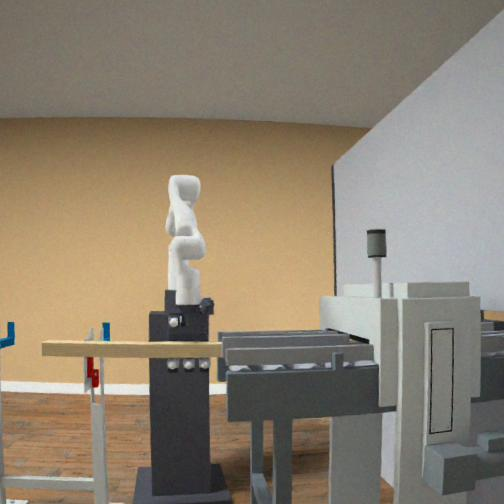

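>>> move --arm1 '{"joints":{"joint1_rad":-0.058,"joint2_rad":1.3600,"joint4_rad":1.0102,"joint6_rad":0.7574,"joint7_rad":-0.1217},"min_time_s":1.5}'

Scene clock: 470.83 s.
Joint torques (N m): arm1=[-0.36 -24.69 0.32 -5.23 -0.33 -0.27 -0.31] | arm2=[-0.21 -8.16 0.48 -7.32 0.1 0.33 0.06] | arm3=[0.55 3.73 -0.84 -7.42 -0.11 -0.89 0.29]
Flange force (N): arm1=[-0.8 3.9 0.0] | arm2=[5.7 -0.3 -1.8] | arm3=[2.6 -4.2 1.0]
move: arm1 done
Joint velocities: within noise
arm1.joint_positions: joint1_rad=-0.058 joint2_rad=+1.360 joint3_rad=+0.000 joint4_rad=+1.010 joint5_rad=+0.000 joint6_rad=+0.757 joint7_rad=-0.122 hand_index_mcp=+0.742 hand_index_abd=-0.003 hand_index_pip=-0.743 hand_index_dip=+0.694 hand_middle_mcp=+0.742 hand_middle_abd=-0.002 hand_middle_pip=-0.741 hand_middle_dip=+0.696 hand_ring_mcp=+0.742 hand_ring_abd=-0.003 hand_ring_pip=-0.743 hand_ring_dip=+0.696 hand_thumb_cmc=-0.568 hand_thumb_axl=+0.677 hand_thumb_mcp=+0.223 hand_thumb_ipl=+0.168 hand_current_limit=+0.750 hand_speed=-0.600
arm1.joint_status: all done
arm1.hand_state: goal,goal,goal,goal,goal,goal,goal,goal,goal,goal,goal,goal,goal,goal,goal,goal
arm1.index_mcp_current_ma: 1
arm1.index_abd_current_ma: -2
arm1.index_pip_current_ma: 8
arm1.index_dip_current_ma: -1
arm1.middle_mcp_current_ma: 1
arm1.middle_abd_current_ma: -1
arm1.middle_pip_current_ma: 10
arm1.middle_dip_current_ma: 0
arm1.ring_mcp_current_ma: 1
arm1.ring_abd_current_ma: -2
arm1.ring_pip_current_ma: 8
arm1.ring_dip_current_ma: 0
arm1.thumb_cmc_current_ma: 2
arm1.thumb_axl_current_ma: 0
arm1.thumb_mcp_current_ma: -3
arm1.thumb_ipl_current_ma: 0
arm1.hand_goal_index_mcp: 0.740
arm1.hand_goal_index_abd: 0.000
arm1.hand_goal_index_pip: -0.750
arm1.hand_goal_index_dip: 0.696
arm1.hand_goal_middle_mcp: 0.740
arm1.hand_goal_middle_abd: 0.000
arm1.hand_goal_middle_pip: -0.750
arm1.hand_goal_middle_dip: 0.696
arm1.hand_goal_ring_mcp: 0.740
arm1.hand_goal_ring_abd: 0.000
arm1.hand_goal_ring_pip: -0.750
arm1.hand_goal_ring_dip: 0.696
arm1.hand_goal_thumb_cmc: -0.570
arm1.hand_goal_thumb_axl: 0.678
arm1.hand_goal_thumb_mcp: 0.226
arm1.hand_goal_thumb_ipl: 0.168
arm1.hand: x=-0.1200 y=-0.0424 z=+0.7368 quat_wxyz=(+0.000, +1.000, +0.000, +0.000) (m; scene frame)
arm2, arm3: as last shown
pictures: none

>>> move --arm1 '{"joints":{"joint1_rad":-0.058,"joint2_rad":1.3549,"joint4_rad":1.0134,"joint6_rad":0.7592,"joint7_rad":-0.1217},"min_time_s":1}'

Scene clock: 477.97 s.
Joint torques (N m): arm1=[-0.32 -24.69 0.31 -5.24 -0.33 -0.24 -0.35] | arm2=[-0.21 -8.12 0.41 -7.24 0.15 0.28 0.03] | arm3=[0.58 3.71 -0.89 -7.44 -0.18 -0.85 0.38]
Flange force (N): arm1=[-0.8 3.8 0.0] | arm2=[5.5 -0.5 -2.2] | arm3=[2.6 -4.3 1.2]
move: arm1 done
Joint velocities: within noise
arm1.joint_positions: joint1_rad=-0.058 joint2_rad=+1.355 joint3_rad=+0.000 joint4_rad=+1.013 joint5_rad=+0.000 joint6_rad=+0.759 joint7_rad=-0.122 hand_index_mcp=+0.742 hand_index_abd=-0.003 hand_index_pip=-0.743 hand_index_dip=+0.694 hand_middle_mcp=+0.742 hand_middle_abd=-0.002 hand_middle_pip=-0.741 hand_middle_dip=+0.696 hand_ring_mcp=+0.742 hand_ring_abd=-0.003 hand_ring_pip=-0.743 hand_ring_dip=+0.696 hand_thumb_cmc=-0.568 hand_thumb_axl=+0.677 hand_thumb_mcp=+0.223 hand_thumb_ipl=+0.168 hand_current_limit=+0.750 hand_speed=-0.600
arm1.joint_status: all done
arm1.hand_state: goal,goal,goal,goal,goal,goal,goal,goal,goal,goal,goal,goal,goal,goal,goal,goal
arm1.index_mcp_current_ma: 1
arm1.index_abd_current_ma: -2
arm1.index_pip_current_ma: 8
arm1.index_dip_current_ma: -1
arm1.middle_mcp_current_ma: 1
arm1.middle_abd_current_ma: -1
arm1.middle_pip_current_ma: 10
arm1.middle_dip_current_ma: 0
arm1.ring_mcp_current_ma: 1
arm1.ring_abd_current_ma: -2
arm1.ring_pip_current_ma: 8
arm1.ring_dip_current_ma: 0
arm1.thumb_cmc_current_ma: 2
arm1.thumb_axl_current_ma: 0
arm1.thumb_mcp_current_ma: -3
arm1.thumb_ipl_current_ma: 0
arm1.hand_goal_index_mcp: 0.740
arm1.hand_goal_index_abd: 0.000
arm1.hand_goal_index_pip: -0.750
arm1.hand_goal_index_dip: 0.696
arm1.hand_goal_middle_mcp: 0.740
arm1.hand_goal_middle_abd: 0.000
arm1.hand_goal_middle_pip: -0.750
arm1.hand_goal_middle_dip: 0.696
arm1.hand_goal_ring_mcp: 0.740
arm1.hand_goal_ring_abd: 0.000
arm1.hand_goal_ring_pip: -0.750
arm1.hand_goal_ring_dip: 0.696
arm1.hand_goal_thumb_cmc: -0.570
arm1.hand_goal_thumb_axl: 0.678
arm1.hand_goal_thumb_mcp: 0.226
arm1.hand_goal_thumb_ipl: 0.168
arm1.hand: x=-0.1200 y=-0.0425 z=+0.7393 quat_wxyz=(+0.000, +1.000, +0.000, +0.000) (m; scene frame)
arm2, arm3: as last shown
pictures: none

>>> move --arm1 '{"joints":{"joint1_rad":-0.058,"joint2_rad":1.3499,"joint4_rad":1.0164,"joint6_rad":0.7612,"joint7_rad":-0.1217},"min_time_s":1}'

>>> move --arm1 '{"joints":{"joint1_rad":-0.058,"joint2_rad":1.3449,"joint4_rad":1.0194,"joint6_rad":0.7632,"joint7_rad":-0.1217},"min_time_s":1}' --cameras '["cam_side","arm1_cam_wrist"]'

Scene clock: 487.80 s.
Joint torques (N m): arm1=[-0.71 -26.7 0 -5.8 -0.44 -0.26 -0.26] | arm2=[-0.26 -8.14 0.36 -7.24 0.15 0.22 0.03] | arm3=[0.51 3.72 -0.83 -7.46 -0.1 -0.88 0.36]
Flange force (N): arm1=[-1.2 4.8 3.3] | arm2=[5.4 -0.6 -2.4] | arm3=[2.6 -4.0 1.2]
move: arm1 done
Joint velocities: within noise
arm1.joint_positions: joint1_rad=-0.058 joint2_rad=+1.350 joint3_rad=+0.000 joint4_rad=+1.016 joint5_rad=+0.000 joint6_rad=+0.761 joint7_rad=-0.122 hand_index_mcp=+0.746 hand_index_abd=-0.003 hand_index_pip=-0.741 hand_index_dip=+0.698 hand_middle_mcp=+0.747 hand_middle_abd=-0.002 hand_middle_pip=-0.737 hand_middle_dip=+0.698 hand_ring_mcp=+0.751 hand_ring_abd=-0.003 hand_ring_pip=-0.735 hand_ring_dip=+0.700 hand_thumb_cmc=-0.568 hand_thumb_axl=+0.677 hand_thumb_mcp=+0.223 hand_thumb_ipl=+0.168 hand_current_limit=+0.750 hand_speed=-0.600
arm1.joint_status: all done
arm1.hand_state: goal,goal,goal,goal,goal,goal,goal,goal,goal,goal,goal,goal,goal,goal,goal,goal
arm1.index_mcp_current_ma: 6
arm1.index_abd_current_ma: -2
arm1.index_pip_current_ma: 10
arm1.index_dip_current_ma: 1
arm1.middle_mcp_current_ma: 9
arm1.middle_abd_current_ma: -1
arm1.middle_pip_current_ma: 18
arm1.middle_dip_current_ma: 2
arm1.ring_mcp_current_ma: 14
arm1.ring_abd_current_ma: -2
arm1.ring_pip_current_ma: 21
arm1.ring_dip_current_ma: 3
arm1.thumb_cmc_current_ma: 2
arm1.thumb_axl_current_ma: 0
arm1.thumb_mcp_current_ma: -3
arm1.thumb_ipl_current_ma: 0
arm1.hand_goal_index_mcp: 0.740
arm1.hand_goal_index_abd: 0.000
arm1.hand_goal_index_pip: -0.750
arm1.hand_goal_index_dip: 0.696
arm1.hand_goal_middle_mcp: 0.740
arm1.hand_goal_middle_abd: 0.000
arm1.hand_goal_middle_pip: -0.750
arm1.hand_goal_middle_dip: 0.696
arm1.hand_goal_ring_mcp: 0.740
arm1.hand_goal_ring_abd: 0.000
arm1.hand_goal_ring_pip: -0.750
arm1.hand_goal_ring_dip: 0.696
arm1.hand_goal_thumb_cmc: -0.570
arm1.hand_goal_thumb_axl: 0.678
arm1.hand_goal_thumb_mcp: 0.226
arm1.hand_goal_thumb_ipl: 0.168
arm1.hand: x=-0.1200 y=-0.0425 z=+0.7418 quat_wxyz=(+0.000, +1.000, +0.000, +0.000) (m; scene frame)
arm2: as last shown
arm3.joint_positions: joint1_rad=+0.678 joint2_rad=-0.567 joint3_rad=-0.160 joint4_rad=+1.442 joint5_rad=-0.077 joint6_rad=+2.014 joint7_rad=+1.661 hand_index_mcp=+0.753 hand_index_abd=+0.000 hand_index_pip=+0.577 hand_index_dip=+0.696 hand_middle_mcp=+0.753 hand_middle_abd=+0.000 hand_middle_pip=+0.577 hand_middle_dip=+0.696 hand_ring_mcp=+0.753 hand_ring_abd=+0.000 hand_ring_pip=+0.577 hand_ring_dip=+0.696 hand_thumb_cmc=+0.714 hand_thumb_axl=+0.677 hand_thumb_mcp=+0.224 hand_thumb_ipl=+0.168 hand_current_limit=+0.400 hand_speed=-0.600
arm3.joint_status: not commanded
arm3.hand_state: goal,goal,goal,goal,goal,goal,goal,goal,goal,goal,goal,goal,goal,goal,goal,goal
arm3.index_mcp_current_ma: -1
arm3.index_abd_current_ma: 0
arm3.index_pip_current_ma: 0
arm3.index_dip_current_ma: 0
arm3.middle_mcp_current_ma: -1
arm3.middle_abd_current_ma: 0
arm3.middle_pip_current_ma: 0
arm3.middle_dip_current_ma: 0
arm3.ring_mcp_current_ma: -1
arm3.ring_abd_current_ma: 0
arm3.ring_pip_current_ma: 0
arm3.ring_dip_current_ma: 0
arm3.thumb_cmc_current_ma: 0
arm3.thumb_axl_current_ma: -1
arm3.thumb_mcp_current_ma: -3
arm3.thumb_ipl_current_ma: 0
arm3.hand_goal_index_mcp: 0.754
arm3.hand_goal_index_abd: 0.000
arm3.hand_goal_index_pip: 0.576
arm3.hand_goal_index_dip: 0.696
arm3.hand_goal_middle_mcp: 0.754
arm3.hand_goal_middle_abd: 0.000
arm3.hand_goal_middle_pip: 0.576
arm3.hand_goal_middle_dip: 0.696
arm3.hand_goal_ring_mcp: 0.754
arm3.hand_goal_ring_abd: 0.000
arm3.hand_goal_ring_pip: 0.576
arm3.hand_goal_ring_dip: 0.696
arm3.hand_goal_thumb_cmc: 0.714
arm3.hand_goal_thumb_axl: 0.678
arm3.hand_goal_thumb_mcp: 0.226
arm3.hand_goal_thumb_ipl: 0.168
arm3.hand: x=+1.1449 y=+0.3188 z=+1.3872 quat_wxyz=(+0.043, +0.846, +0.519, -0.113) (m; scene frame)
pictures: none

Scene clock: 489.10 s.
Joint torques (N m): arm1=[-0.33 -32.15 -0.02 -7.61 -0.6 -0.26 -0.23] | arm2=[-0.25 -8.26 0.36 -7.25 0.08 0.29 0.03] | arm3=[0.49 3.6 -0.91 -7.42 -0.19 -0.82 0.3]
Flange force (N): arm1=[-0.5 5.2 12.1] | arm2=[5.2 -0.6 -1.9] | arm3=[2.3 -4.5 1.1]
move: arm1 done
Joint velocities: within noise
arm1.joint_positions: joint1_rad=-0.058 joint2_rad=+1.345 joint3_rad=+0.000 joint4_rad=+1.019 joint5_rad=+0.000 joint6_rad=+0.763 joint7_rad=-0.122 hand_index_mcp=+0.748 hand_index_abd=-0.003 hand_index_pip=-0.739 hand_index_dip=+0.699 hand_middle_mcp=+0.749 hand_middle_abd=-0.002 hand_middle_pip=-0.734 hand_middle_dip=+0.699 hand_ring_mcp=+0.753 hand_ring_abd=+0.009 hand_ring_pip=-0.726 hand_ring_dip=+0.699 hand_thumb_cmc=-0.568 hand_thumb_axl=+0.677 hand_thumb_mcp=+0.223 hand_thumb_ipl=+0.168 hand_current_limit=+0.750 hand_speed=-0.600
arm1.joint_status: all done
arm1.hand_state: goal,goal,goal,goal,goal,goal,goal,goal,goal,goal,blocked,goal,goal,goal,goal,goal
arm1.index_mcp_current_ma: 9
arm1.index_abd_current_ma: -2
arm1.index_pip_current_ma: 14
arm1.index_dip_current_ma: 2
arm1.middle_mcp_current_ma: 12
arm1.middle_abd_current_ma: -1
arm1.middle_pip_current_ma: 23
arm1.middle_dip_current_ma: 3
arm1.ring_mcp_current_ma: 18
arm1.ring_abd_current_ma: 8
arm1.ring_pip_current_ma: 40
arm1.ring_dip_current_ma: 2
arm1.thumb_cmc_current_ma: 2
arm1.thumb_axl_current_ma: 0
arm1.thumb_mcp_current_ma: -3
arm1.thumb_ipl_current_ma: 0
arm1.hand_goal_index_mcp: 0.740
arm1.hand_goal_index_abd: 0.000
arm1.hand_goal_index_pip: -0.750
arm1.hand_goal_index_dip: 0.696
arm1.hand_goal_middle_mcp: 0.740
arm1.hand_goal_middle_abd: 0.000
arm1.hand_goal_middle_pip: -0.750
arm1.hand_goal_middle_dip: 0.696
arm1.hand_goal_ring_mcp: 0.740
arm1.hand_goal_ring_abd: 0.000
arm1.hand_goal_ring_pip: -0.750
arm1.hand_goal_ring_dip: 0.696
arm1.hand_goal_thumb_cmc: -0.570
arm1.hand_goal_thumb_axl: 0.678
arm1.hand_goal_thumb_mcp: 0.226
arm1.hand_goal_thumb_ipl: 0.168
arm1.hand: x=-0.1200 y=-0.0425 z=+0.7443 quat_wxyz=(+0.000, +1.000, +0.000, +0.000) (m; scene frame)
arm2.joint_positions: joint1_rad=-0.513 joint2_rad=+0.166 joint3_rad=+0.000 joint4_rad=+1.958 joint5_rad=+0.000 joint6_rad=+1.018 joint7_rad=+1.401 hand_index_mcp=+0.753 hand_index_abd=+0.000 hand_index_pip=+0.577 hand_index_dip=+0.696 hand_middle_mcp=+0.753 hand_middle_abd=+0.000 hand_middle_pip=-0.893 hand_middle_dip=-0.697 hand_ring_mcp=+0.753 hand_ring_abd=+0.000 hand_ring_pip=-0.894 hand_ring_dip=-0.697 hand_thumb_cmc=+0.714 hand_thumb_axl=+0.677 hand_thumb_mcp=+0.223 hand_thumb_ipl=+0.168 hand_current_limit=+0.400 hand_speed=-0.600
arm2.joint_status: not commanded
arm2.hand_state: goal,goal,goal,goal,goal,goal,goal,goal,goal,goal,goal,goal,goal,goal,goal,goal
arm2.index_mcp_current_ma: 0
arm2.index_abd_current_ma: 0
arm2.index_pip_current_ma: 0
arm2.index_dip_current_ma: 0
arm2.middle_mcp_current_ma: 0
arm2.middle_abd_current_ma: 0
arm2.middle_pip_current_ma: 1
arm2.middle_dip_current_ma: 0
arm2.ring_mcp_current_ma: 0
arm2.ring_abd_current_ma: 0
arm2.ring_pip_current_ma: 1
arm2.ring_dip_current_ma: 0
arm2.thumb_cmc_current_ma: 0
arm2.thumb_axl_current_ma: 0
arm2.thumb_mcp_current_ma: 0
arm2.thumb_ipl_current_ma: 0
arm2.hand_goal_index_mcp: 0.754
arm2.hand_goal_index_abd: 0.000
arm2.hand_goal_index_pip: 0.576
arm2.hand_goal_index_dip: 0.696
arm2.hand_goal_middle_mcp: 0.754
arm2.hand_goal_middle_abd: 0.000
arm2.hand_goal_middle_pip: -0.900
arm2.hand_goal_middle_dip: -0.700
arm2.hand_goal_ring_mcp: 0.754
arm2.hand_goal_ring_abd: 0.000
arm2.hand_goal_ring_pip: -0.900
arm2.hand_goal_ring_dip: -0.700
arm2.hand_goal_thumb_cmc: 0.714
arm2.hand_goal_thumb_axl: 0.678
arm2.hand_goal_thumb_mcp: 0.226
arm2.hand_goal_thumb_ipl: 0.168
arm2.hand: x=+0.8787 y=-0.4531 z=+0.9400 quat_wxyz=(+0.000, -0.866, +0.500, +0.000) (m; scene frame)
arm3: as last shown
pictures: arm1_cam_wrist, cam_side
camera_calibration:
arm1_cam_wrist: T_world_to_cam=[[-0.795608, -0.604353, -0.0420107, -0.0534511], [-0.435589, 0.522483, 0.73299, -0.623629], [-0.421035, 0.601472, -0.678941, 0.608574], [0, 0, 0, 1]] pos_world=[-0.0579411, -0.0725076, 0.868054]

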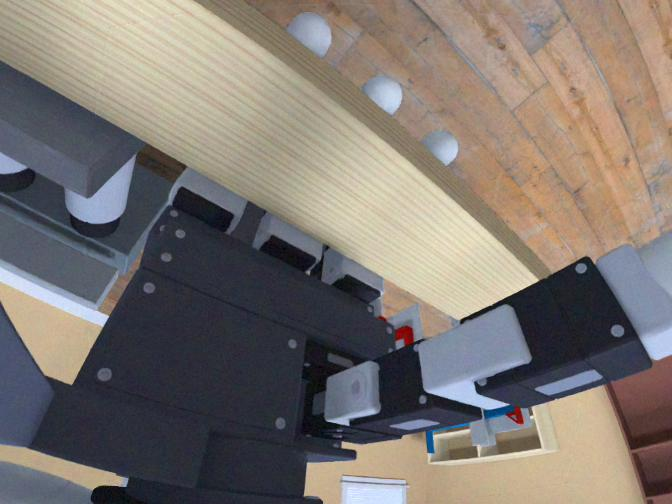

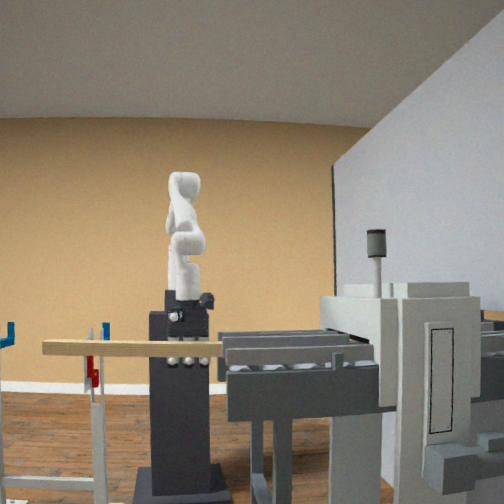

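>>> move --arm1 '{"joints":{"joint1_rad":-0.058,"joint2_rad":1.3499,"joint4_rad":1.0164,"joint6_rad":0.7612,"joint7_rad":-0.1217},"min_time_s":1}' --arm2 '{"joints":{"joint1_rad":-0.5134,"joint2_rad":0.1802,"joint4_rad":1.9778,"joint6_rad":0.9836,"joint7_rad":1.4012},"min_time_s":0.6}' --cameras '["cam_button","cam_over"]'

Scene clock: 526.37 s.
Joint torques (N m): arm1=[-0.23 -25.11 0.4 -5.34 -0.34 -0.27 -0.29] | arm2=[-0.23 -8.24 0.4 -7.06 0.07 0.3 0.09] | arm3=[0.53 3.78 -0.85 -7.51 -0.1 -0.84 0.33]
Flange force (N): arm1=[-0.5 4.2 0.7] | arm2=[5.4 -0.4 -2.4] | arm3=[2.8 -4.1 1.5]
move: arm1 done; arm2 done
Joint velocities: within noise
arm1.joint_positions: joint1_rad=-0.058 joint2_rad=+1.350 joint3_rad=+0.000 joint4_rad=+1.016 joint5_rad=+0.000 joint6_rad=+0.761 joint7_rad=-0.122 hand_index_mcp=+0.747 hand_index_abd=-0.003 hand_index_pip=-0.740 hand_index_dip=+0.699 hand_middle_mcp=+0.749 hand_middle_abd=-0.002 hand_middle_pip=-0.736 hand_middle_dip=+0.699 hand_ring_mcp=+0.751 hand_ring_abd=+0.004 hand_ring_pip=-0.733 hand_ring_dip=+0.699 hand_thumb_cmc=-0.568 hand_thumb_axl=+0.677 hand_thumb_mcp=+0.223 hand_thumb_ipl=+0.168 hand_current_limit=+0.750 hand_speed=-0.600
arm1.joint_status: all done
arm1.hand_state: goal,goal,goal,goal,goal,goal,goal,goal,goal,goal,goal,goal,goal,goal,goal,goal
arm1.index_mcp_current_ma: 8
arm1.index_abd_current_ma: -2
arm1.index_pip_current_ma: 11
arm1.index_dip_current_ma: 2
arm1.middle_mcp_current_ma: 11
arm1.middle_abd_current_ma: -1
arm1.middle_pip_current_ma: 19
arm1.middle_dip_current_ma: 3
arm1.ring_mcp_current_ma: 15
arm1.ring_abd_current_ma: 3
arm1.ring_pip_current_ma: 26
arm1.ring_dip_current_ma: 2
arm1.thumb_cmc_current_ma: 2
arm1.thumb_axl_current_ma: 0
arm1.thumb_mcp_current_ma: -3
arm1.thumb_ipl_current_ma: 0
arm1.hand_goal_index_mcp: 0.740
arm1.hand_goal_index_abd: 0.000
arm1.hand_goal_index_pip: -0.750
arm1.hand_goal_index_dip: 0.696
arm1.hand_goal_middle_mcp: 0.740
arm1.hand_goal_middle_abd: 0.000
arm1.hand_goal_middle_pip: -0.750
arm1.hand_goal_middle_dip: 0.696
arm1.hand_goal_ring_mcp: 0.740
arm1.hand_goal_ring_abd: 0.000
arm1.hand_goal_ring_pip: -0.750
arm1.hand_goal_ring_dip: 0.696
arm1.hand_goal_thumb_cmc: -0.570
arm1.hand_goal_thumb_axl: 0.678
arm1.hand_goal_thumb_mcp: 0.226
arm1.hand_goal_thumb_ipl: 0.168
arm1.hand: x=-0.1200 y=-0.0425 z=+0.7418 quat_wxyz=(+0.000, +1.000, +0.000, +0.000) (m; scene frame)
arm2.joint_positions: joint1_rad=-0.513 joint2_rad=+0.180 joint3_rad=+0.000 joint4_rad=+1.978 joint5_rad=+0.000 joint6_rad=+0.984 joint7_rad=+1.401 hand_index_mcp=+0.753 hand_index_abd=+0.000 hand_index_pip=+0.577 hand_index_dip=+0.696 hand_middle_mcp=+0.753 hand_middle_abd=+0.000 hand_middle_pip=-0.893 hand_middle_dip=-0.697 hand_ring_mcp=+0.753 hand_ring_abd=+0.000 hand_ring_pip=-0.894 hand_ring_dip=-0.697 hand_thumb_cmc=+0.714 hand_thumb_axl=+0.677 hand_thumb_mcp=+0.223 hand_thumb_ipl=+0.168 hand_current_limit=+0.400 hand_speed=-0.600
arm2.joint_status: all done
arm2.hand_state: goal,goal,goal,goal,goal,goal,goal,goal,goal,goal,goal,goal,goal,goal,goal,goal
arm2.index_mcp_current_ma: 0
arm2.index_abd_current_ma: 0
arm2.index_pip_current_ma: 0
arm2.index_dip_current_ma: 0
arm2.middle_mcp_current_ma: 0
arm2.middle_abd_current_ma: 0
arm2.middle_pip_current_ma: 1
arm2.middle_dip_current_ma: 0
arm2.ring_mcp_current_ma: 0
arm2.ring_abd_current_ma: 0
arm2.ring_pip_current_ma: 1
arm2.ring_dip_current_ma: 0
arm2.thumb_cmc_current_ma: 0
arm2.thumb_axl_current_ma: 0
arm2.thumb_mcp_current_ma: 0
arm2.thumb_ipl_current_ma: 0
arm2.hand_goal_index_mcp: 0.754
arm2.hand_goal_index_abd: 0.000
arm2.hand_goal_index_pip: 0.576
arm2.hand_goal_index_dip: 0.696
arm2.hand_goal_middle_mcp: 0.754
arm2.hand_goal_middle_abd: 0.000
arm2.hand_goal_middle_pip: -0.900
arm2.hand_goal_middle_dip: -0.700
arm2.hand_goal_ring_mcp: 0.754
arm2.hand_goal_ring_abd: 0.000
arm2.hand_goal_ring_pip: -0.900
arm2.hand_goal_ring_dip: -0.700
arm2.hand_goal_thumb_cmc: 0.714
arm2.hand_goal_thumb_axl: 0.678
arm2.hand_goal_thumb_mcp: 0.226
arm2.hand_goal_thumb_ipl: 0.168
arm2.hand: x=+0.8787 y=-0.4531 z=+0.9301 quat_wxyz=(+0.000, -0.866, +0.500, +0.000) (m; scene frame)
arm3: as last shown
pictures: cam_button, cam_over

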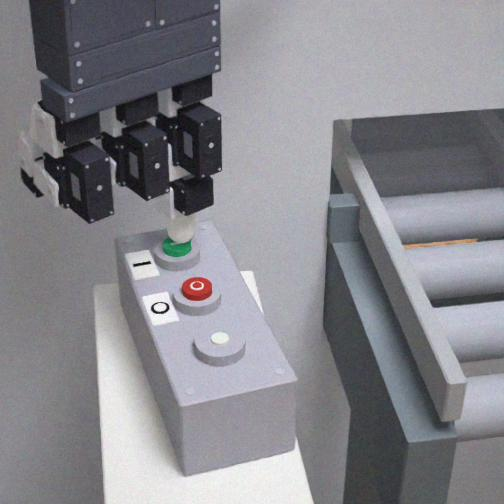

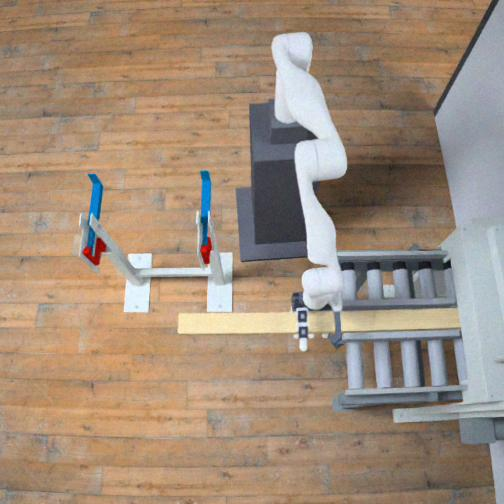

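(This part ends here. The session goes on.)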